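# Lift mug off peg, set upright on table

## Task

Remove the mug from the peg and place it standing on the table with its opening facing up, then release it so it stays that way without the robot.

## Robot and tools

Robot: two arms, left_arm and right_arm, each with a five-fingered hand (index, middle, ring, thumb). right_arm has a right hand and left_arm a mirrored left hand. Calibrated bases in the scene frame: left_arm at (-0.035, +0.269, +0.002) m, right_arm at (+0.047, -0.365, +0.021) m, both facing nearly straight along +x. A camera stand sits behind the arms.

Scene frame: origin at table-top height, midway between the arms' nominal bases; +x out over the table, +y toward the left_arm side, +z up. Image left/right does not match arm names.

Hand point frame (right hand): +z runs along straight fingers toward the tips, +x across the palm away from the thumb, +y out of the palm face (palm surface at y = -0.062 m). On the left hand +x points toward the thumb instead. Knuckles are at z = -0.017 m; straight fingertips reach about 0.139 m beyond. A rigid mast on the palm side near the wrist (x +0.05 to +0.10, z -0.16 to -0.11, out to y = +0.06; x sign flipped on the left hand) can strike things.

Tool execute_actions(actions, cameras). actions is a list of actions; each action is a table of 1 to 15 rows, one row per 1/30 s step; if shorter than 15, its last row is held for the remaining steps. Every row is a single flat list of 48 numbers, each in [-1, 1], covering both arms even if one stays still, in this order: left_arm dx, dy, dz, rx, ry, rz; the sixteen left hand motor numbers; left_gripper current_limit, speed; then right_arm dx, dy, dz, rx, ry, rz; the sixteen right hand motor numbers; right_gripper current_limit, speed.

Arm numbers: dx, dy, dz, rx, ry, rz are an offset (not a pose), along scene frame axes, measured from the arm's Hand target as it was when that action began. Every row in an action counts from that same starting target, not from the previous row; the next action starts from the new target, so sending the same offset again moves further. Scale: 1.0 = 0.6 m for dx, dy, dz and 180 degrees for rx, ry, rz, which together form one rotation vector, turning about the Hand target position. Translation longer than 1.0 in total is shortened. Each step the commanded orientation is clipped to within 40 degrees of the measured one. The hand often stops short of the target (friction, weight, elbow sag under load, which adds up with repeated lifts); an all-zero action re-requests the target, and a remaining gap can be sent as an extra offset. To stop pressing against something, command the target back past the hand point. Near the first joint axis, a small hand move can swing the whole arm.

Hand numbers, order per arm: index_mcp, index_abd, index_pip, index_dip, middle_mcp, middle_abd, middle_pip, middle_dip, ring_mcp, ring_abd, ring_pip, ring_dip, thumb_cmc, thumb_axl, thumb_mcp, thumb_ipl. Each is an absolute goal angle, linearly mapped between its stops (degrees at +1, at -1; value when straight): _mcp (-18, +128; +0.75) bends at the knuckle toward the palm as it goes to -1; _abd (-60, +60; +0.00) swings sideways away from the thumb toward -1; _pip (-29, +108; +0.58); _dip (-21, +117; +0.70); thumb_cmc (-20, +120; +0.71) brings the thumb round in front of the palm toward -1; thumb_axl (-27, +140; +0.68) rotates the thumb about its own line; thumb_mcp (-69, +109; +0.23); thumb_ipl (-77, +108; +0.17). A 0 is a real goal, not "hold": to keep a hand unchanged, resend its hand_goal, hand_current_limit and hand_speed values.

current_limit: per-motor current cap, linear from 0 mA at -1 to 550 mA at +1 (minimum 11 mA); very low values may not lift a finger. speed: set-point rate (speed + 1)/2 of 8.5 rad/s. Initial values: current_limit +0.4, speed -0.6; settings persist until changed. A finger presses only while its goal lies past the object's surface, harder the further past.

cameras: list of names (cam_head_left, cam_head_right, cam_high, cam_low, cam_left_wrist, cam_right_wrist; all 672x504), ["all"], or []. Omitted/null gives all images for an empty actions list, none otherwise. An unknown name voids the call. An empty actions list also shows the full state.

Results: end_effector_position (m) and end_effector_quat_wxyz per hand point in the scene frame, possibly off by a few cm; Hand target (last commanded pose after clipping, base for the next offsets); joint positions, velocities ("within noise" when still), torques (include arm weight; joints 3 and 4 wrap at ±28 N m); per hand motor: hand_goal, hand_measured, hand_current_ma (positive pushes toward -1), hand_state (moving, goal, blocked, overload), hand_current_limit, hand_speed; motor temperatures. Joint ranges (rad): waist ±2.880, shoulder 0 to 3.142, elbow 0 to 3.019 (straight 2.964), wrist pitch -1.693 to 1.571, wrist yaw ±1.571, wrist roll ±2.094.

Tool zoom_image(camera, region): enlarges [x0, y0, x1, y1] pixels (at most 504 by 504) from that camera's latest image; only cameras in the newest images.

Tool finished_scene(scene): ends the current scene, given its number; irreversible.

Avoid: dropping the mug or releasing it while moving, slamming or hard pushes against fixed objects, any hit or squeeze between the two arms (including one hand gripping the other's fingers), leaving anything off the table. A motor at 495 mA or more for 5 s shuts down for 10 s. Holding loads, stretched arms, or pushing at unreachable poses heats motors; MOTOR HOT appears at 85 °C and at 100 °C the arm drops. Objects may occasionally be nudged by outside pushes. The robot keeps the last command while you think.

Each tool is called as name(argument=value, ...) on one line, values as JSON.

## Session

execute_actions(actions=[])

Scene clock: 0.00 s.
left_arm: end_effector_position=(+0.4425, +0.1743, +0.3355) hand_goal=(+0.754, +0.000, +0.576, +0.696, +0.754, +0.000, +0.576, +0.696, +0.754, +0.000, +0.576, +0.696, +0.714, +0.678, +0.226, +0.168) hand_measured=(+0.754, +0.000, +0.576, +0.696, +0.754, +0.000, +0.576, +0.696, +0.754, +0.000, +0.576, +0.696, +0.714, +0.678, +0.226, +0.168) hand_current_ma=(+0, +0, +0, +0, +0, +0, +0, +0, +0, +0, +0, +0, +0, +0, +0, +0) hand_state=(goal, goal, goal, goal, goal, goal, goal, goal, goal, goal, goal, goal, goal, goal, goal, goal) hand_current_limit=0.40 hand_speed=-0.60 end_effector_quat_wxyz=(+0.322, +0.778, +0.401, +0.360) | right_arm: end_effector_position=(+0.3491, -0.4582, +0.1890) hand_goal=(+0.754, +0.000, +0.576, +0.696, +0.754, +0.000, +0.576, +0.696, +0.754, +0.000, +0.576, +0.696, +0.714, +0.678, +0.226, +0.168) hand_measured=(+0.754, +0.000, +0.576, +0.696, +0.754, +0.000, +0.576, +0.696, +0.754, +0.000, +0.576, +0.696, +0.714, +0.678, +0.226, +0.168) hand_current_ma=(+0, +0, +0, +0, +0, +0, +0, +0, +0, +0, +0, +0, +0, +0, +0, +0) hand_state=(goal, goal, goal, goal, goal, goal, goal, goal, goal, goal, goal, goal, goal, goal, goal, goal) hand_current_limit=0.40 hand_speed=-0.60 end_effector_quat_wxyz=(+0.423, +0.806, +0.079, +0.406)
Joint positions: left_arm=[-0.118 0.962 0.731 -0.335 0.107 0.434] | right_arm=[0.36 1.09 0.253 0.24 0.98 1.181]
Joint velocities: within noise
Joint torques (N m): no reading
Motor temperatures (°C): left_arm=[29 32 41 27 30 26] | right_arm=[29 30 41 28 30 27]
Heat: left arm: hottest elbow 41 °C; right arm: hottest elbow 41 °C.
Hand target: left_arm +0.4465, +0.1738, +0.3554; +0.330, +0.771, +0.396, +0.373 | right_arm +0.3556, -0.4557, +0.1969; +0.420, +0.803, +0.072, +0.416

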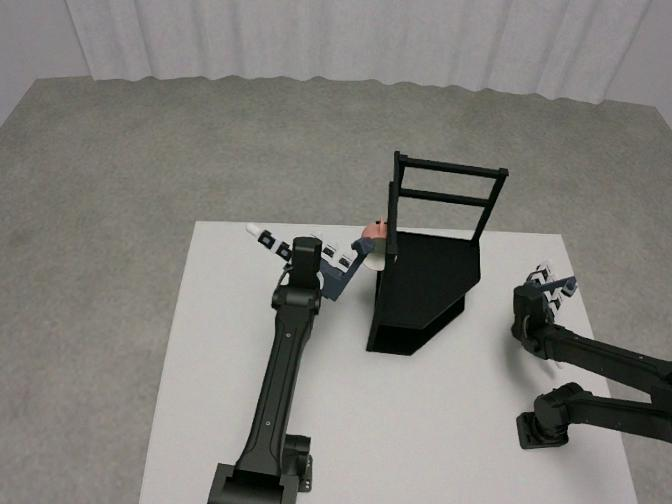

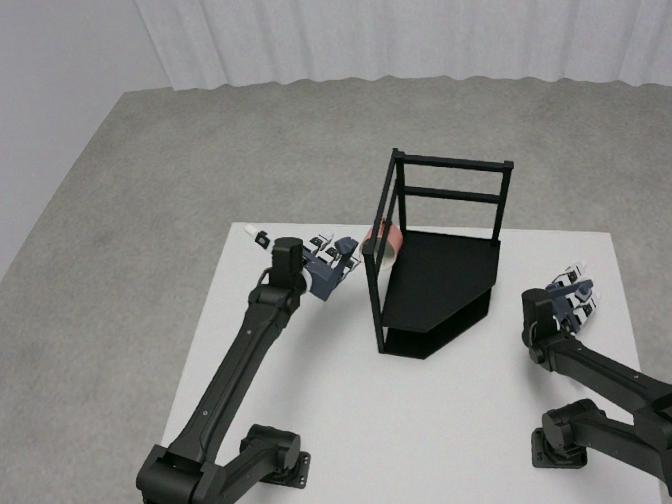

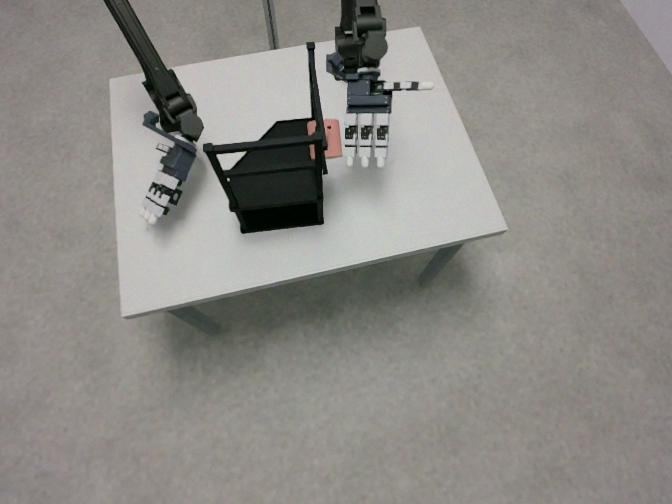

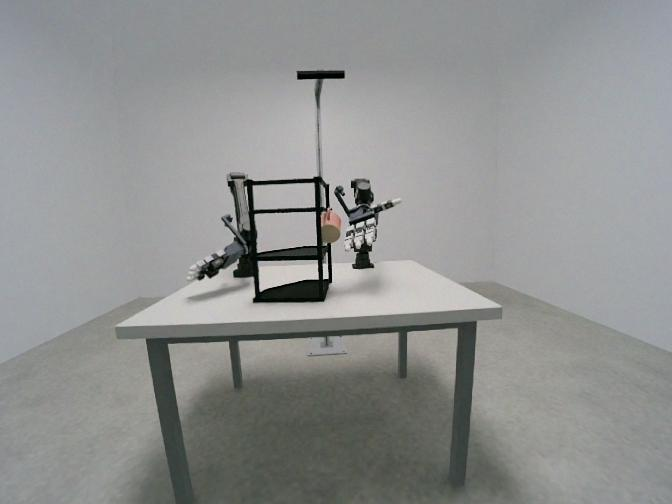

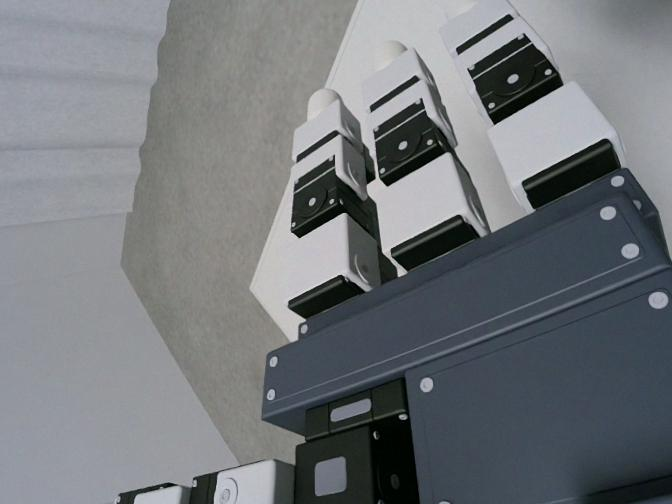

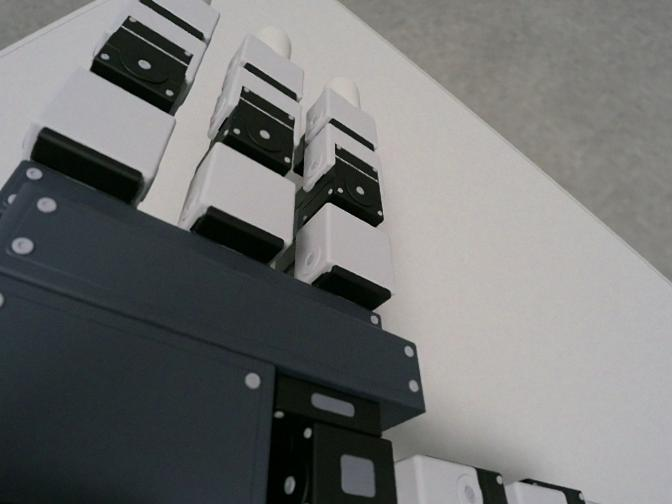

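zoom_image(camera="cam_head_left", region=[340, 190, 440, 290])

zoom_image(camera="cam_high", region=[280, 90, 400, 200])

zoom_image(camera="cam_low", region=[290, 170, 410, 280])

Scaled by 5.040 from the camera's 672x504 image, which has a finer 960x720 frame.

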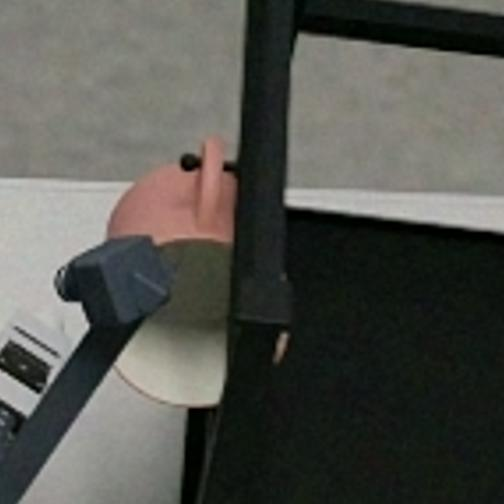

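Scaled by 4.200 from the camera's 672x504 image, which has a finer 960x720 frame.

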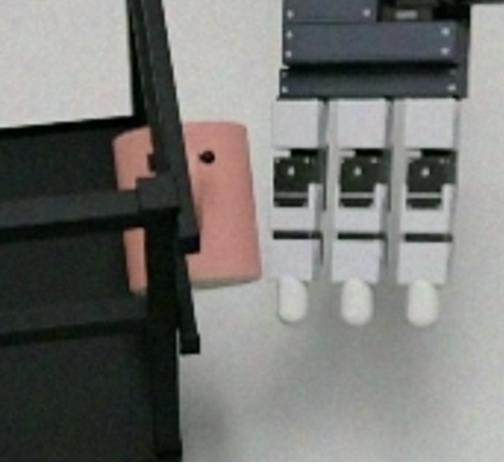

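Scaled by 4.200 from the camera's 672x504 image, which has a finer 960x720 frame.

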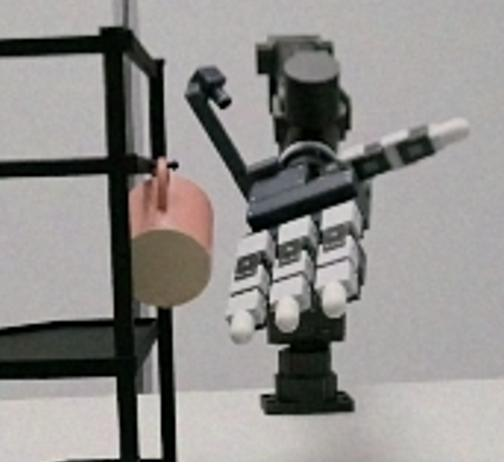

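execute_actions(actions=[[[-0.002,0.09,-0.01,-0.0658,-0.0433,0.0282,0.754,0,0.576,0.696,0.754,0,0.576,0.696,0.754,0,0.576,0.696,0.714,0.678,0.226,0.168,0.4,-0.6,0,0,0,0,0,0,0.754,0,0.576,0.696,0.754,0,0.576,0.696,0.754,0,0.576,0.696,0.714,0.678,0.226,0.168,0.4,-0.6]],[[-0.002,0.09,-0.01,-0.0658,-0.0433,0.0282,0.754,0,0.576,0.696,0.754,0,0.576,0.696,0.754,0,0.576,0.696,0.5,0.678,0.226,0.168,0.4,-0.6,0,0,0,0,0,0,0.754,0,0.576,0.696,0.754,0,0.576,0.696,0.754,0,0.576,0.696,0.714,0.678,0.226,0.168,0.4,-0.6]],[[-0.002,0.09,-0.01,-0.0658,-0.0433,0.0282,0.754,0,0.576,0.696,0.754,0,0.576,0.696,0.754,0,0.576,0.696,0.1,0.678,0.226,0.168,0.4,-0.6,0,0,0,0,0,0,0.754,0,0.576,0.696,0.754,0,0.576,0.696,0.754,0,0.576,0.696,0.714,0.678,0.226,0.168,0.4,-0.6]]], cameras=["cam_high"])

Scene clock: 123.47 s.
left_arm: end_effector_position=(+0.4426, +0.3358, +0.3350) hand_goal=(+0.754, +0.000, +0.576, +0.696, +0.754, +0.000, +0.576, +0.696, +0.754, +0.000, +0.576, +0.696, +0.100, +0.678, +0.226, +0.168) hand_measured=(+0.762, +0.000, +0.576, +0.696, +0.764, +0.000, +0.576, +0.696, +0.762, +0.000, +0.576, +0.696, +0.122, +0.678, +0.226, +0.168) hand_current_ma=(+13, +0, +0, +0, +15, +0, +0, +0, +13, +0, +0, +0, +43, -1, -1, +0) hand_state=(goal, goal, goal, goal, goal, goal, goal, goal, goal, goal, goal, goal, blocked, goal, goal, goal) hand_current_limit=0.40 hand_speed=-0.60 end_effector_quat_wxyz=(+0.562, +0.493, +0.517, +0.417) | right_arm: end_effector_position=(+0.3491, -0.4582, +0.1890) hand_goal=(+0.754, +0.000, +0.576, +0.696, +0.754, +0.000, +0.576, +0.696, +0.754, +0.000, +0.576, +0.696, +0.714, +0.678, +0.226, +0.168) hand_measured=(+0.758, +0.000, +0.576, +0.696, +0.758, +0.000, +0.576, +0.696, +0.758, +0.000, +0.576, +0.696, +0.718, +0.678, +0.226, +0.168) hand_current_ma=(+2, +0, +0, +0, +2, +0, +0, +0, +2, +0, +0, +0, +2, +0, +0, +0) hand_state=(goal, goal, goal, goal, goal, goal, goal, goal, goal, goal, goal, goal, goal, goal, goal, goal) hand_current_limit=0.40 hand_speed=-0.60 end_effector_quat_wxyz=(+0.423, +0.806, +0.079, +0.406)
Joint positions: left_arm=[0.18 1.177 0.471 0.685 0.295 -0.165] | right_arm=[0.36 1.09 0.253 0.24 0.98 1.181]
Joint torques (N m): left_arm=[-0.5 -8.06 7.72 2.81 0 -0.01] | right_arm=[0.91 -4.84 9.58 2.17 0.82 -0.07]
Motor temperatures (°C): left_arm=[29 33 64 28 28 26] | right_arm=[29 30 49 28 31 27]
Heat: left arm: hottest elbow 64 °C; right arm: hottest elbow 49 °C.
Hand target: left_arm +0.4428, +0.3358, +0.3375; +0.568, +0.487, +0.513, +0.421 | right_arm +0.3556, -0.4557, +0.1969; +0.420, +0.803, +0.072, +0.416
Off the commanded pose: left_arm 0.003 m, 1 deg | right_arm 0.010 m, 2 deg.
Images, in order (width x height): cam_high 672x504.

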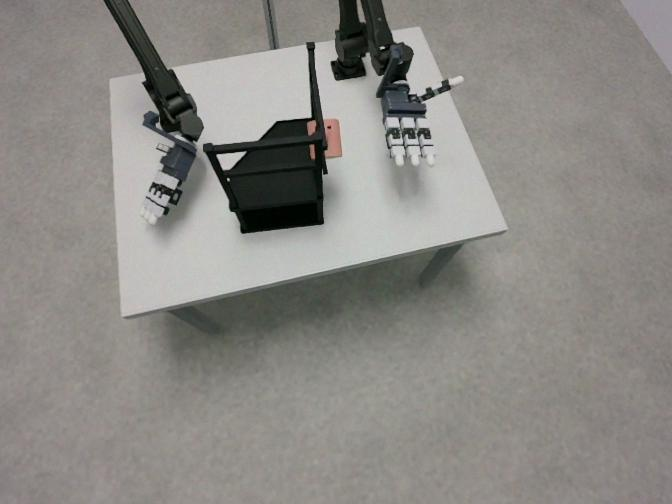

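execute_actions(actions=[[[-0.0075,-0.02,-0.033,-0.0304,0.0182,-0.0881,0.754,0,0.576,0.696,0.754,0,0.576,0.696,0.754,0,0.576,0.696,-0.2,0.678,0.226,0.168,0.4,-0.6,0,0,0,0,0,0,0.754,0,0.576,0.696,0.754,0,0.576,0.696,0.754,0,0.576,0.696,0.714,0.678,0.226,0.168,0.4,-0.6]],[[-0.0075,-0.02,-0.033,-0.0304,0.0182,-0.0881,0.754,0,0.576,0.696,0.754,0,0.576,0.696,0.754,0,0.576,0.696,-0.571,0.678,0.226,0.168,0.4,-0.6,0,0,0,0,0,0,0.754,0,0.576,0.696,0.754,0,0.576,0.696,0.754,0,0.576,0.696,0.714,0.678,0.226,0.168,0.4,-0.6]],[[-0.0075,-0.02,-0.033,-0.0304,0.0182,-0.0881,0.754,0,0.576,0.696,0.754,0,0.576,0.696,0.754,0,0.576,0.696,-0.571,0.678,0.226,0.168,0.4,-0.6,0,0,0,0,0,0,0.754,0,0.576,0.696,0.754,0,0.576,0.696,0.754,0,0.576,0.696,0.714,0.678,0.226,0.168,0.4,-0.6]]], cameras=["cam_high","cam_low"])

Scene clock: 193.70 s.
left_arm: end_effector_position=(+0.4197, +0.2935, +0.2635) hand_goal=(+0.754, +0.000, +0.576, +0.696, +0.754, +0.000, +0.576, +0.696, +0.754, +0.000, +0.576, +0.696, -0.570, +0.678, +0.226, +0.168) hand_measured=(+0.762, +0.002, +0.576, +0.696, +0.764, +0.002, +0.576, +0.696, +0.762, +0.002, +0.576, +0.696, -0.560, +0.678, +0.226, +0.168) hand_current_ma=(+13, +1, +0, +0, +15, +2, +0, +0, +13, +2, +0, +0, +16, -1, +0, +0) hand_state=(goal, goal, goal, goal, goal, goal, goal, goal, goal, goal, goal, goal, goal, goal, goal, goal) hand_current_limit=0.40 hand_speed=-0.60 end_effector_quat_wxyz=(+0.700, +0.600, +0.387, +0.024) | right_arm: end_effector_position=(+0.3491, -0.4582, +0.1890) hand_goal=(+0.754, +0.000, +0.576, +0.696, +0.754, +0.000, +0.576, +0.696, +0.754, +0.000, +0.576, +0.696, +0.714, +0.678, +0.226, +0.168) hand_measured=(+0.758, +0.000, +0.576, +0.696, +0.758, +0.000, +0.576, +0.696, +0.758, +0.000, +0.576, +0.696, +0.718, +0.678, +0.226, +0.168) hand_current_ma=(+2, +0, +0, +0, +2, +0, +0, +0, +2, +0, +0, +0, +2, +0, +0, +0) hand_state=(goal, goal, goal, goal, goal, goal, goal, goal, goal, goal, goal, goal, goal, goal, goal, goal) hand_current_limit=0.40 hand_speed=-0.60 end_effector_quat_wxyz=(+0.423, +0.806, +0.079, +0.406)
Joint positions: left_arm=[0.419 1.405 0.484 0.825 1.374 -0.444] | right_arm=[0.36 1.09 0.253 0.24 0.98 1.181]
Joint torques (N m): left_arm=[-0.09 -9.52 8.87 1.92 0.37 -0.04] | right_arm=[0.03 -4.78 9.8 1.95 0.78 -0.07]
Motor temperatures (°C): left_arm=[29 33 54 28 28 26] | right_arm=[29 30 49 28 31 27]
Heat: left arm: hottest elbow 54 °C; right arm: hottest elbow 49 °C.
Hand target: left_arm +0.4293, +0.2999, +0.2781; +0.706, +0.601, +0.373, +0.040 | right_arm +0.3556, -0.4557, +0.1969; +0.420, +0.803, +0.072, +0.416
Off the commanded pose: left_arm 0.019 m, 3 deg | right_arm 0.010 m, 2 deg.
Images, in order (width x height): cam_high 672x504, cam_low 672x504.

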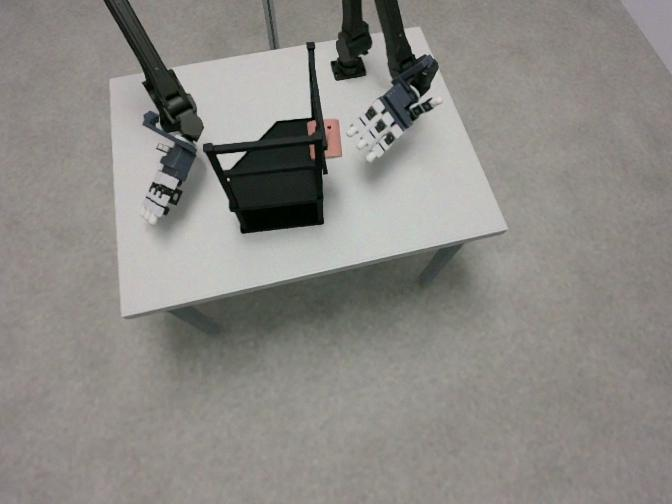

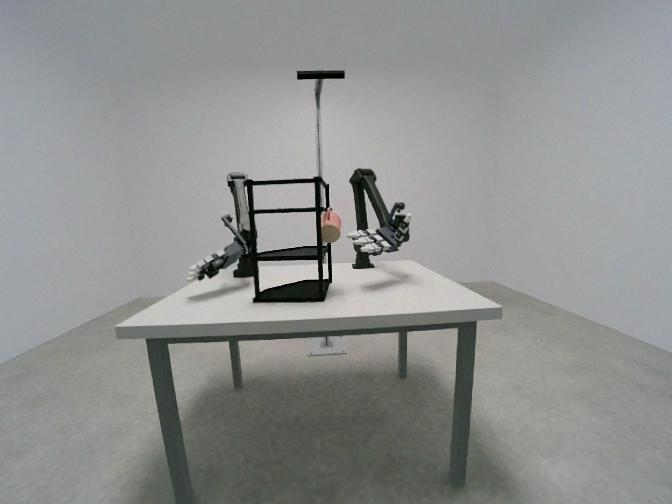

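execute_actions(actions=[[[0.009,-0.035,0.015,0,0,-0.0278,0.754,0,0.576,0.696,0.754,0,0.576,0.696,0.754,0,0.576,0.696,-0.571,0.678,0.226,0.168,0.4,-0.6,0,0,0,0,0,0,0.754,0,0.576,0.696,0.754,0,0.576,0.696,0.754,0,0.576,0.696,0.714,0.678,0.226,0.168,0.4,-0.6]],[[0.009,-0.035,0.015,0,0,-0.0278,0.754,0,0.576,0.696,0.754,0,0.576,0.696,0.754,0,0.576,0.696,-0.571,0.678,0.226,0.168,0.4,-0.6,0,0,0,0,0,0,0.754,0,0.576,0.696,0.754,0,0.576,0.696,0.754,0,0.576,0.696,0.714,0.678,0.226,0.168,0.4,-0.6]],[[0.009,-0.035,0.016,0,0,-0.0278,0.754,0,0.576,0.696,0.754,0,0.576,0.696,0.754,0,0.576,0.696,-0.571,0.678,0.226,0.168,0.4,-0.6,0,0,0,0,0,0,0.754,0,0.576,0.696,0.754,0,0.576,0.696,0.754,0,0.576,0.696,0.714,0.678,0.226,0.168,0.4,-0.6]],[[0.0,-0.04,0.002,0,0,-0.02,0.754,0,0.576,0.696,0.754,0,0.576,0.696,0.754,0,0.576,0.696,-0.571,0.678,0.226,0.168,0.4,-0.6,0,0,0,0,0,0,0.754,0,0.576,0.696,0.754,0,0.576,0.696,0.754,0,0.576,0.696,0.714,0.678,0.226,0.168,0.4,-0.6]]], cameras=["cam_high","cam_low"])

Scene clock: 234.10 s.
left_arm: end_effector_position=(+0.4347, +0.2155, +0.2942) hand_goal=(+0.754, +0.000, +0.576, +0.696, +0.754, +0.000, +0.576, +0.696, +0.754, +0.000, +0.576, +0.696, -0.570, +0.678, +0.226, +0.168) hand_measured=(+0.762, +0.002, +0.576, +0.696, +0.764, +0.002, +0.576, +0.696, +0.770, +0.016, +0.582, +0.698, -0.560, +0.678, +0.226, +0.168) hand_current_ma=(+13, +1, +0, +0, +15, +2, +0, +0, +33, +23, +7, +1, +16, -1, +0, +0) hand_state=(goal, goal, goal, goal, goal, goal, goal, goal, goal, goal, goal, goal, goal, goal, goal, goal) hand_current_limit=0.40 hand_speed=-0.60 end_effector_quat_wxyz=(+0.703, +0.649, +0.281, -0.077) | right_arm: end_effector_position=(+0.3491, -0.4582, +0.1890) hand_goal=(+0.754, +0.000, +0.576, +0.696, +0.754, +0.000, +0.576, +0.696, +0.754, +0.000, +0.576, +0.696, +0.714, +0.678, +0.226, +0.168) hand_measured=(+0.758, +0.000, +0.576, +0.696, +0.758, +0.000, +0.576, +0.696, +0.758, +0.000, +0.576, +0.696, +0.718, +0.678, +0.226, +0.168) hand_current_ma=(+2, +0, +0, +0, +2, +0, +0, +0, +2, +0, +0, +0, +2, +0, +0, +0) hand_state=(goal, goal, goal, goal, goal, goal, goal, goal, goal, goal, goal, goal, goal, goal, goal, goal) hand_current_limit=0.40 hand_speed=-0.60 end_effector_quat_wxyz=(+0.423, +0.806, +0.079, +0.406)
Joint positions: left_arm=[0.264 1.447 0.608 0.833 1.527 -0.513] | right_arm=[0.36 1.09 0.253 0.24 0.98 1.181]
Joint torques (N m): left_arm=[-1.96 -11.11 9.65 0.79 0.2 -0.05] | right_arm=[1.03 -4.89 9.88 2.25 0.82 -0.06]
Motor temperatures (°C): left_arm=[29 33 55 28 28 26] | right_arm=[29 30 49 28 31 27]
Heat: left arm: hottest elbow 55 °C; right arm: hottest elbow 49 °C.
Hand target: left_arm +0.4456, +0.2128, +0.3069; +0.703, +0.653, +0.270, -0.075 | right_arm +0.3556, -0.4557, +0.1969; +0.420, +0.803, +0.072, +0.416
Off the commanded pose: left_arm 0.017 m, 1 deg | right_arm 0.010 m, 2 deg.
Images, in order (width x height): cam_high 672x504, cam_low 672x504.

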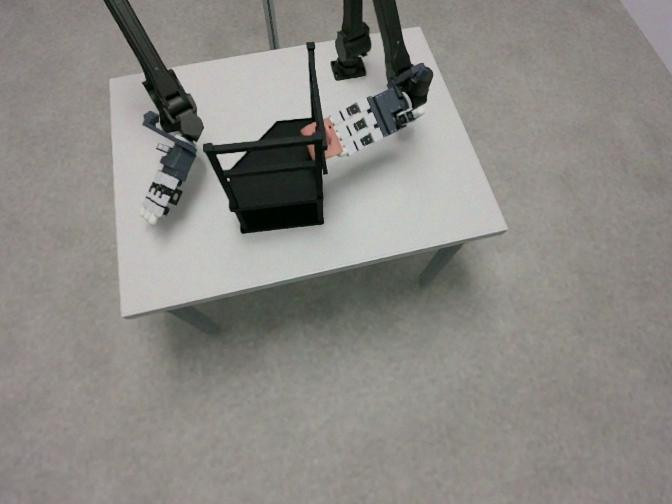

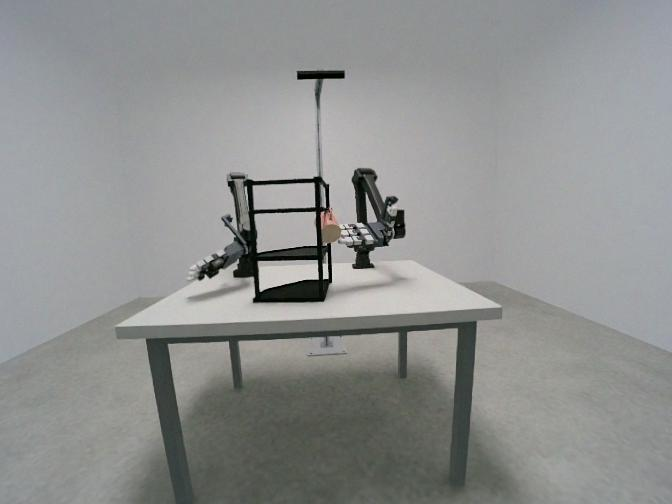

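zoom_image(camera="cam_high", region=[280, 90, 400, 190])

zoom_image(camera="cam_low", region=[300, 180, 420, 280])

Scaled by 4.200 from the camera's 672x504 image, which has a finer 960x720 frame.

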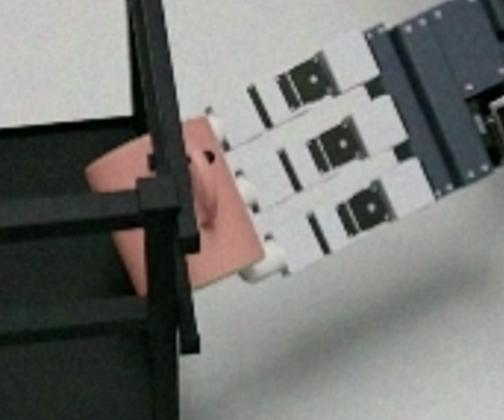

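Scaled by 4.200 from the camera's 672x504 image, which has a finer 960x720 frame.

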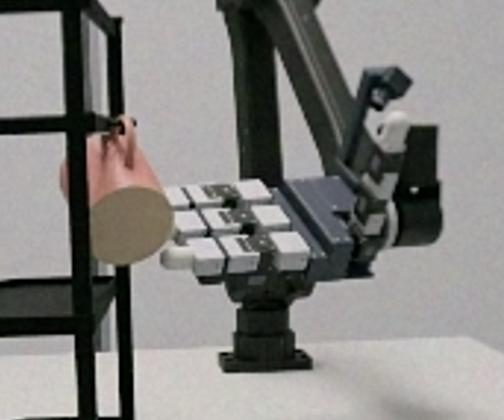

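execute_actions(actions=[[[-0.02,0.03,0.0,0,0,0,0.754,0,0.576,0.696,0.754,0,0.576,0.696,0.754,0,0.576,0.696,-0.571,0.678,0.226,0.168,0.4,-0.6,0,0,0,0,0,0,0.754,0,0.576,0.696,0.754,0,0.576,0.696,0.754,0,0.576,0.696,0.714,0.678,0.226,0.168,0.4,-0.6]],[[-0.049,-0.01,0.002,0,0,-0.005,0.754,0,0.576,0.696,0.754,0,0.576,0.696,0.754,0,0.576,0.696,-0.571,0.678,0.226,0.168,0.4,-0.6,0,0,0,0,0,0,0.754,0,0.576,0.696,0.754,0,0.576,0.696,0.754,0,0.576,0.696,0.714,0.678,0.226,0.168,0.4,-0.6]],[[0.0167,-0.0433,0.0,0,0,-0.0117,0.754,0,0.576,0.696,0.754,0,0.576,0.696,0.754,0,0.576,0.696,-0.571,0.678,0.226,0.168,0.4,-0.6,0,0,0,0,0,0,0.754,0,0.576,0.696,0.754,0,0.576,0.696,0.754,0,0.576,0.696,0.714,0.678,0.226,0.168,0.4,-0.6]]], cameras=["cam_high","cam_low"])

zoom_image(camera="cam_high", region=[280, 90, 400, 190])

zoom_image(camera="cam_low", region=[300, 180, 420, 280])

Scene clock: 324.63 s.
left_arm: end_effector_position=(+0.4060, +0.1989, +0.2990) hand_goal=(+0.754, +0.000, +0.576, +0.696, +0.754, +0.000, +0.576, +0.696, +0.754, +0.000, +0.576, +0.696, -0.570, +0.678, +0.226, +0.168) hand_measured=(+0.762, +0.002, +0.576, +0.696, +0.764, +0.002, +0.576, +0.696, +0.770, +0.008, +0.582, +0.698, -0.560, +0.678, +0.226, +0.168) hand_current_ma=(+13, +1, +0, +0, +16, +2, +1, +0, +33, +10, +7, +1, +16, -1, +0, +0) hand_state=(goal, goal, goal, goal, goal, goal, goal, goal, goal, goal, goal, goal, goal, goal, goal, goal) hand_current_limit=0.40 hand_speed=-0.60 end_effector_quat_wxyz=(+0.701, +0.656, +0.264, -0.093) | right_arm: end_effector_position=(+0.3491, -0.4582, +0.1890) hand_goal=(+0.754, +0.000, +0.576, +0.696, +0.754, +0.000, +0.576, +0.696, +0.754, +0.000, +0.576, +0.696, +0.714, +0.678, +0.226, +0.168) hand_measured=(+0.758, +0.000, +0.576, +0.696, +0.758, +0.000, +0.576, +0.696, +0.758, +0.000, +0.576, +0.696, +0.718, +0.678, +0.226, +0.168) hand_current_ma=(+2, +0, +0, +0, +2, +0, +0, +0, +2, +0, +0, +0, +2, +0, +0, +0) hand_state=(goal, goal, goal, goal, goal, goal, goal, goal, goal, goal, goal, goal, goal, goal, goal, goal) hand_current_limit=0.40 hand_speed=-0.60 end_effector_quat_wxyz=(+0.423, +0.806, +0.079, +0.406)
Joint positions: left_arm=[0.248 1.377 0.551 0.833 1.561 -0.521] | right_arm=[0.36 1.09 0.253 0.24 0.98 1.181]
Joint torques (N m): left_arm=[-0.97 -9.76 8.76 1.02 0.12 0] | right_arm=[0.85 -5.25 9.92 2.25 0.78 -0.06]
Motor temperatures (°C): left_arm=[29 33 57 28 27 26] | right_arm=[29 29 49 28 31 27]
Heat: left arm: hottest elbow 57 °C; right arm: hottest elbow 49 °C.
Hand target: left_arm +0.4142, +0.1989, +0.3080; +0.701, +0.660, +0.253, -0.093 | right_arm +0.3556, -0.4557, +0.1969; +0.420, +0.803, +0.072, +0.416
Off the commanded pose: left_arm 0.012 m, 1 deg | right_arm 0.010 m, 2 deg.
joint sent to its limit (left arm) — joint 5 (wrist yaw), upper limit. The joint targets still meet the commanded pose.
Images, in order (width x height): cam_high 672x504, cam_low 672x504.

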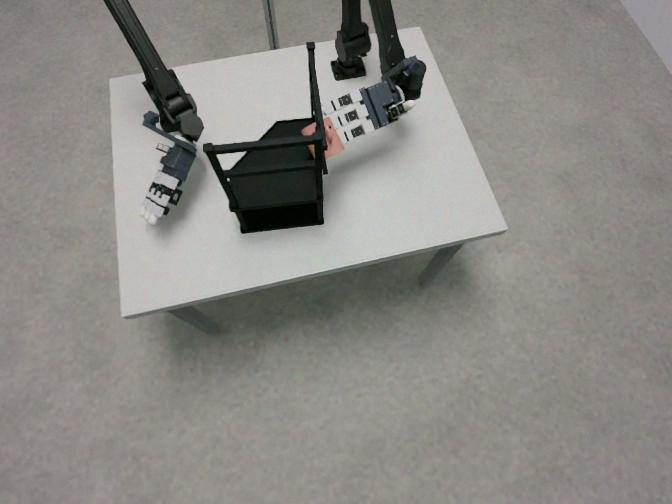

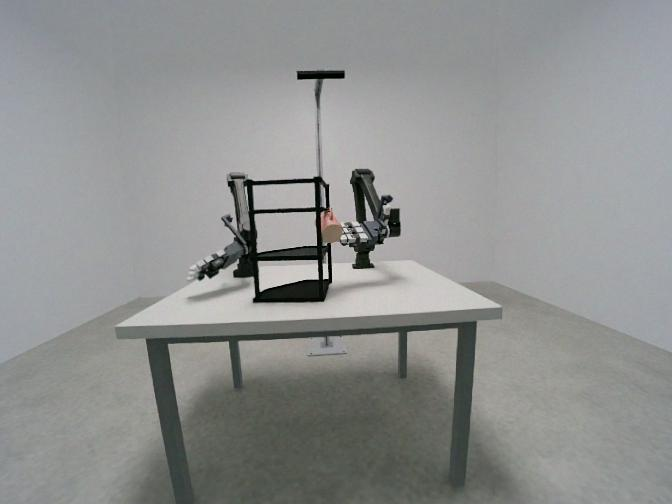

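Scaled by 4.200 from the camera's 672x504 image, which has a finer 960x720 frame.

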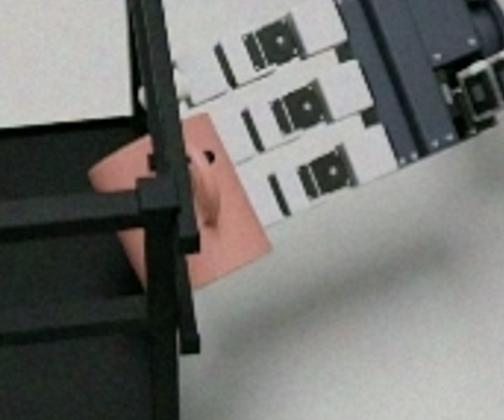

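Scaled by 4.200 from the camera's 672x504 image, which has a finer 960x720 frame.

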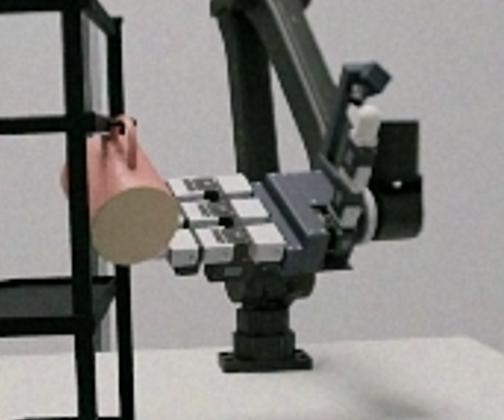

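execute_actions(actions=[[[0.0157,-0.0433,-0.006,0,0,-0.0139,0.754,0,0.576,0.696,0.754,0,0.576,0.696,0.754,0,0.576,0.696,-0.571,0.678,0.226,0.168,0.4,-0.6,0,0,0,0,0,0,0.754,0,0.576,0.696,0.754,0,0.576,0.696,0.754,0,0.576,0.696,0.714,0.678,0.226,0.168,0.4,-0.6]],[[0.0157,-0.0433,-0.004,0,0,-0.0139,0.754,0,0.576,0.696,0.754,0,0.576,0.696,0.754,0,0.576,0.696,-0.571,0.678,0.226,0.168,0.4,-0.6,0,0,0,0,0,0,0.754,0,0.576,0.696,0.754,0,0.576,0.696,0.754,0,0.576,0.696,0.714,0.678,0.226,0.168,0.4,-0.6]]], cameras=["cam_high","cam_low"])

zoom_image(camera="cam_high", region=[280, 90, 400, 190])

zoom_image(camera="cam_low", region=[300, 180, 420, 280])

Scene clock: 339.87 s.
left_arm: end_effector_position=(+0.4228, +0.1477, +0.2887) hand_goal=(+0.754, +0.000, +0.576, +0.696, +0.754, +0.000, +0.576, +0.696, +0.754, +0.000, +0.576, +0.696, -0.570, +0.678, +0.226, +0.168) hand_measured=(+0.762, +0.002, +0.576, +0.696, +0.764, +0.002, +0.576, +0.696, +0.770, +0.008, +0.582, +0.698, -0.560, +0.678, +0.226, +0.168) hand_current_ma=(+13, +1, +0, +0, +16, +2, +1, +0, +33, +10, +7, +1, +16, -1, +0, +0) hand_state=(goal, goal, goal, goal, goal, goal, goal, goal, goal, goal, goal, goal, goal, goal, goal, goal) hand_current_limit=0.40 hand_speed=-0.60 end_effector_quat_wxyz=(+0.694, +0.666, +0.238, -0.137) | right_arm: end_effector_position=(+0.3491, -0.4582, +0.1890) hand_goal=(+0.754, +0.000, +0.576, +0.696, +0.754, +0.000, +0.576, +0.696, +0.754, +0.000, +0.576, +0.696, +0.714, +0.678, +0.226, +0.168) hand_measured=(+0.758, +0.000, +0.576, +0.696, +0.758, +0.000, +0.576, +0.696, +0.758, +0.000, +0.576, +0.696, +0.718, +0.678, +0.226, +0.168) hand_current_ma=(+2, +0, +0, +0, +2, +0, +0, +0, +2, +0, +0, +0, +2, +0, +0, +0) hand_state=(goal, goal, goal, goal, goal, goal, goal, goal, goal, goal, goal, goal, goal, goal, goal, goal) hand_current_limit=0.40 hand_speed=-0.60 end_effector_quat_wxyz=(+0.423, +0.806, +0.079, +0.406)
Joint positions: left_arm=[0.119 1.457 0.606 0.833 1.533 -0.521] | right_arm=[0.36 1.09 0.253 0.24 0.98 1.181]
Joint torques (N m): left_arm=[-1.03 -10.75 9.29 1.17 0.04 0.07] | right_arm=[0.97 -6.42 9.66 2.22 0.79 -0.02]
Motor temperatures (°C): left_arm=[29 33 57 28 27 26] | right_arm=[29 29 49 28 31 27]
Heat: left arm: hottest elbow 57 °C; right arm: hottest elbow 49 °C.
Hand target: left_arm +0.4331, +0.1470, +0.3021; +0.697, +0.670, +0.224, -0.124 | right_arm +0.3556, -0.4557, +0.1969; +0.420, +0.803, +0.072, +0.416
Off the commanded pose: left_arm 0.017 m, 2 deg | right_arm 0.010 m, 2 deg.
Images, in order (width x height): cam_high 672x504, cam_low 672x504.

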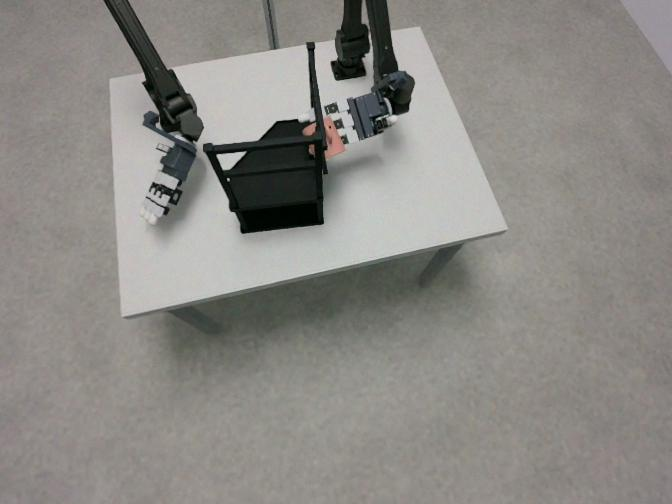

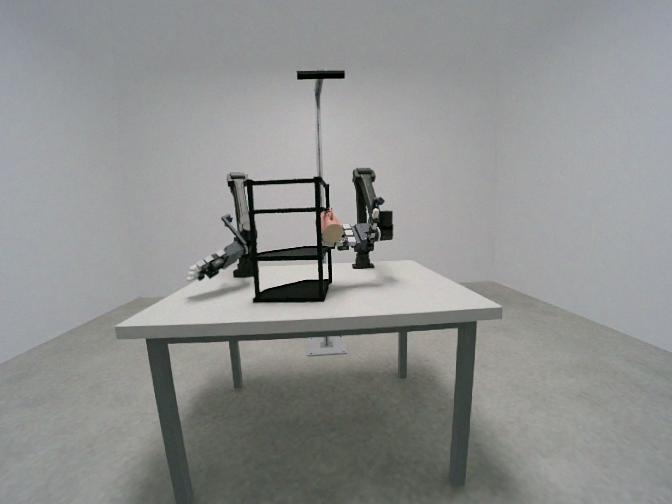

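Scaled by 4.200 from the camera's 672x504 image, which has a finer 960x720 frame.

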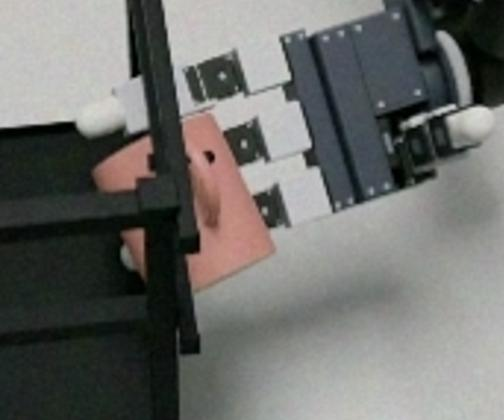

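Scaled by 4.200 from the camera's 672x504 image, which has a finer 960x720 frame.

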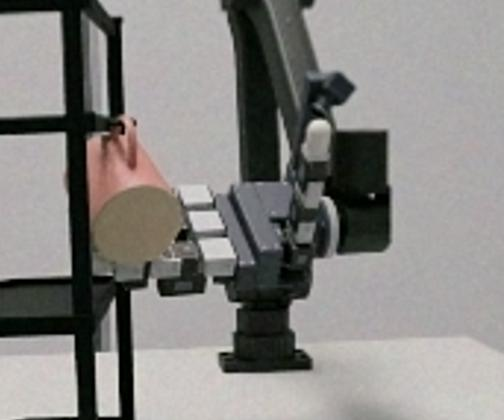

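execute_actions(actions=[[[0.009,-0.052,0.004,0,0,-0.0139,0.754,0,0.576,0.696,0.754,0,0.576,0.696,0.754,0,0.576,0.696,-0.571,0.678,0.226,0.168,0.4,-0.6,0,0,0,0,0,0,0.754,0,0.576,0.696,0.754,0,0.576,0.696,0.754,0,0.576,0.696,0.714,0.678,0.226,0.168,0.4,-0.6]],[[0.008,-0.052,0.004,0,0,-0.0139,0.754,0,0.576,0.696,0.754,0,0.576,0.696,0.754,0,0.576,0.696,-0.571,0.678,0.226,0.168,0.4,-0.6,0,0,0,0,0,0,0.754,0,0.576,0.696,0.754,0,0.576,0.696,0.754,0,0.576,0.696,0.714,0.678,0.226,0.168,0.4,-0.6]]], cameras=["cam_high","cam_low"])

zoom_image(camera="cam_high", region=[280, 90, 400, 190])

zoom_image(camera="cam_low", region=[300, 180, 420, 280])

Scene clock: 353.70 s.
left_arm: end_effector_position=(+0.4334, +0.0933, +0.2984) hand_goal=(+0.754, +0.000, +0.576, +0.696, +0.754, +0.000, +0.576, +0.696, +0.754, +0.000, +0.576, +0.696, -0.570, +0.678, +0.226, +0.168) hand_measured=(+0.780, +0.002, +0.576, +0.696, +0.766, +0.002, +0.576, +0.696, +0.770, +0.008, +0.582, +0.698, -0.560, +0.678, +0.226, +0.168) hand_current_ma=(+58, +1, +1, +0, +21, +2, +1, +0, +32, +8, +7, +1, +15, -1, -1, +0) hand_state=(blocked, goal, goal, goal, goal, goal, goal, goal, goal, goal, goal, goal, goal, goal, goal, goal) hand_current_limit=0.40 hand_speed=-0.60 end_effector_quat_wxyz=(+0.691, +0.677, +0.204, -0.153) | right_arm: end_effector_position=(+0.3491, -0.4582, +0.1890) hand_goal=(+0.754, +0.000, +0.576, +0.696, +0.754, +0.000, +0.576, +0.696, +0.754, +0.000, +0.576, +0.696, +0.714, +0.678, +0.226, +0.168) hand_measured=(+0.758, +0.000, +0.576, +0.696, +0.758, +0.000, +0.576, +0.696, +0.758, +0.000, +0.576, +0.696, +0.718, +0.678, +0.226, +0.168) hand_current_ma=(+2, +0, +0, +0, +2, +0, +0, +0, +2, +0, +0, +0, +2, +0, +0, +0) hand_state=(goal, goal, goal, goal, goal, goal, goal, goal, goal, goal, goal, goal, goal, goal, goal, goal) hand_current_limit=0.40 hand_speed=-0.60 end_effector_quat_wxyz=(+0.423, +0.806, +0.079, +0.406)
Joint positions: left_arm=[-0.01 1.495 0.672 0.833 1.478 -0.521] | right_arm=[0.36 1.09 0.253 0.24 0.98 1.181]
Joint torques (N m): left_arm=[-2.02 -10.93 9.58 0.61 0 0.05] | right_arm=[1.2 -5.77 9.69 1.95 0.79 -0.04]
Motor temperatures (°C): left_arm=[29 33 57 28 27 26] | right_arm=[29 29 49 28 31 27]
Heat: left arm: hottest elbow 57 °C; right arm: hottest elbow 49 °C.
Hand target: left_arm +0.4432, +0.0844, +0.3069; +0.690, +0.679, +0.195, -0.154 | right_arm +0.3556, -0.4557, +0.1969; +0.420, +0.803, +0.072, +0.416
Off the commanded pose: left_arm 0.016 m, 1 deg | right_arm 0.010 m, 2 deg.
Images, in order (width x height): cam_high 672x504, cam_low 672x504.

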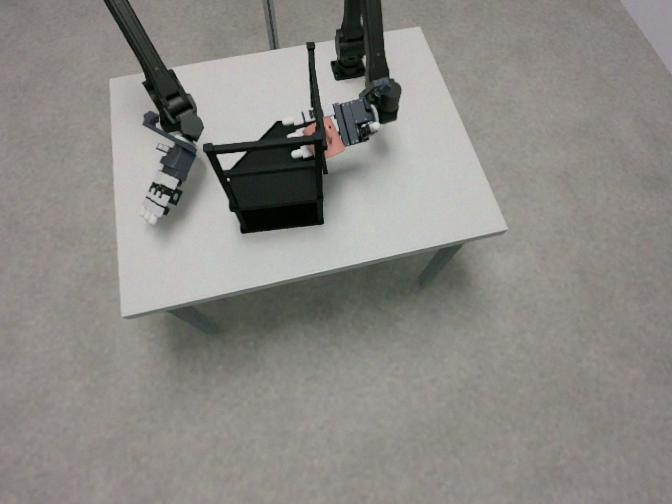

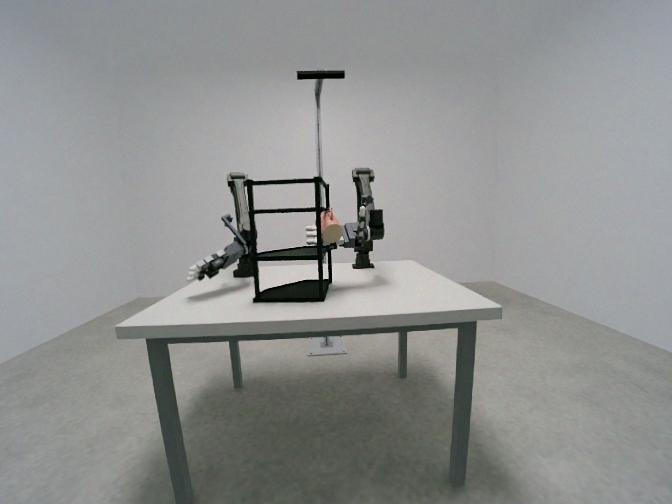

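Scaled by 4.200 from the camera's 672x504 image, which has a finer 960x720 frame.

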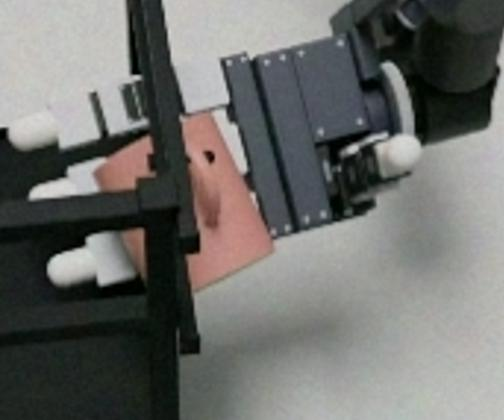

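Scaled by 4.200 from the camera's 672x504 image, which has a finer 960x720 frame.

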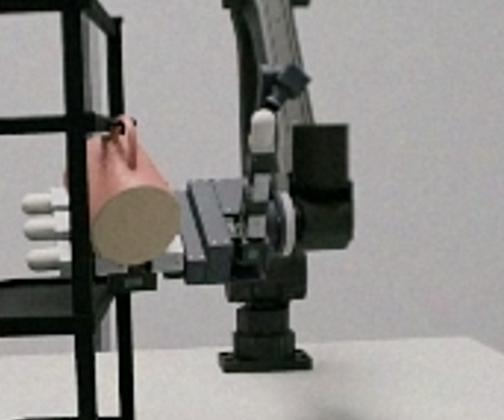

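execute_actions(actions=[[[0.004,-0.035,-0.003,0,0,-0.008,0.754,0,0.576,0.696,0.754,0,0.576,0.696,0.754,0,0.576,0.696,-0.571,0.678,0.226,0.168,0.4,-0.6,0,0,0,0,0,0,0.754,0,0.576,0.696,0.754,0,0.576,0.696,0.754,0,0.576,0.696,0.714,0.678,0.226,0.168,0.4,-0.6]],[[0,0,0,0,0,0,0.75,0,-0.3,0.1,0.72,0,-0.3,0.1,0.77,0,0.576,0.696,-0.571,0.678,0.0,-0.2,0.4,-0.7,0,0,0,0,0,0,0.754,0,0.576,0.696,0.754,0,0.576,0.696,0.754,0,0.576,0.696,0.714,0.678,0.226,0.168,0.4,-0.6]]], cameras=["cam_high","cam_low"])

zoom_image(camera="cam_high", region=[280, 90, 400, 190])

zoom_image(camera="cam_low", region=[300, 180, 420, 280])

Scene clock: 372.27 s.
left_arm: end_effector_position=(+0.4382, +0.0889, +0.3016) hand_goal=(+0.750, +0.000, -0.300, +0.100, +0.720, +0.000, -0.300, +0.100, +0.770, +0.000, +0.576, +0.696, -0.570, +0.678, +0.000, -0.200) hand_measured=(+0.828, +0.002, -0.274, +0.106, +0.748, +0.002, -0.286, +0.104, +0.776, +0.008, +0.582, +0.698, -0.560, +0.678, +0.000, -0.198) hand_current_ma=(+252, +1, +55, +7, +64, +2, +21, +4, +10, +8, +7, +1, +15, +0, +0, +1) hand_state=(blocked, goal, blocked, goal, blocked, goal, goal, goal, goal, goal, goal, goal, goal, goal, goal, goal) hand_current_limit=0.40 hand_speed=-0.70 end_effector_quat_wxyz=(+0.692, +0.677, +0.201, -0.149) | right_arm: end_effector_position=(+0.3491, -0.4582, +0.1890) hand_goal=(+0.754, +0.000, +0.576, +0.696, +0.754, +0.000, +0.576, +0.696, +0.754, +0.000, +0.576, +0.696, +0.714, +0.678, +0.226, +0.168) hand_measured=(+0.758, +0.000, +0.576, +0.696, +0.758, +0.000, +0.576, +0.696, +0.758, +0.000, +0.576, +0.696, +0.718, +0.678, +0.226, +0.168) hand_current_ma=(+2, +0, +0, +0, +2, +0, +0, +0, +2, +0, +0, +0, +2, +0, +0, +0) hand_state=(goal, goal, goal, goal, goal, goal, goal, goal, goal, goal, goal, goal, goal, goal, goal, goal) hand_current_limit=0.40 hand_speed=-0.60 end_effector_quat_wxyz=(+0.423, +0.806, +0.079, +0.406)
Joint positions: left_arm=[-0.021 1.503 0.688 0.832 1.465 -0.518] | right_arm=[0.36 1.09 0.253 0.24 0.98 1.181]
Joint torques (N m): left_arm=[-4.89 -10.23 9.66 0.69 -0.28 0.09] | right_arm=[1.32 -4.95 9.88 2.26 0.8 -0.07]
Motor temperatures (°C): left_arm=[29 34 55 28 27 26] | right_arm=[29 29 49 28 31 27]
Heat: left arm: hottest elbow 55 °C; right arm: hottest elbow 49 °C.
Hand target: left_arm +0.4456, +0.0635, +0.3052; +0.688, +0.682, +0.186, -0.163 | right_arm +0.3556, -0.4557, +0.1969; +0.420, +0.803, +0.072, +0.416
Off the commanded pose: left_arm 0.027 m, 2 deg | right_arm 0.010 m, 2 deg.
Images, in order (width x height): cam_high 672x504, cam_low 672x504.

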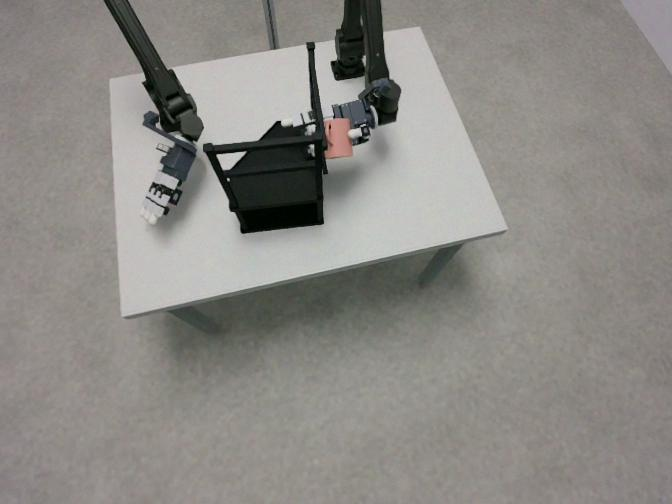

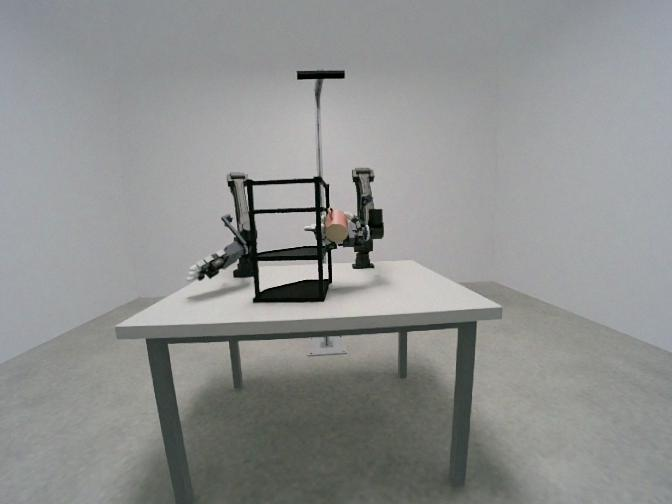

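Scaled by 4.200 from the camera's 672x504 image, which has a finer 960x720 frame.

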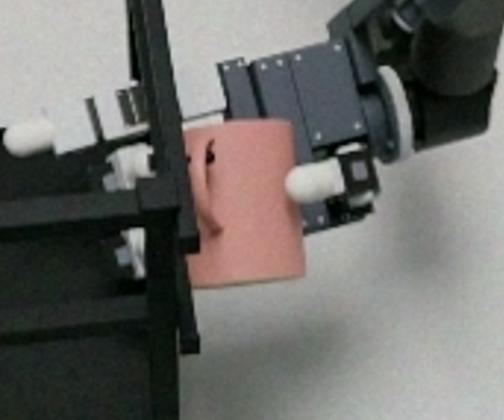

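Scaled by 4.200 from the camera's 672x504 image, which has a finer 960x720 frame.

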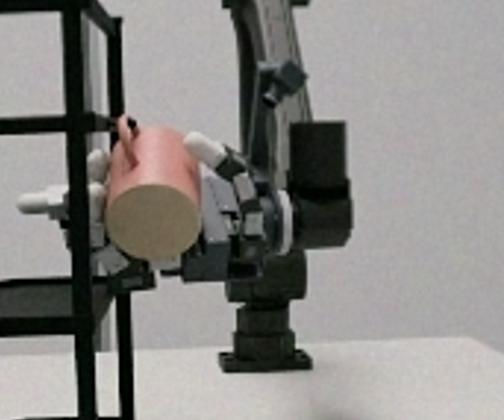

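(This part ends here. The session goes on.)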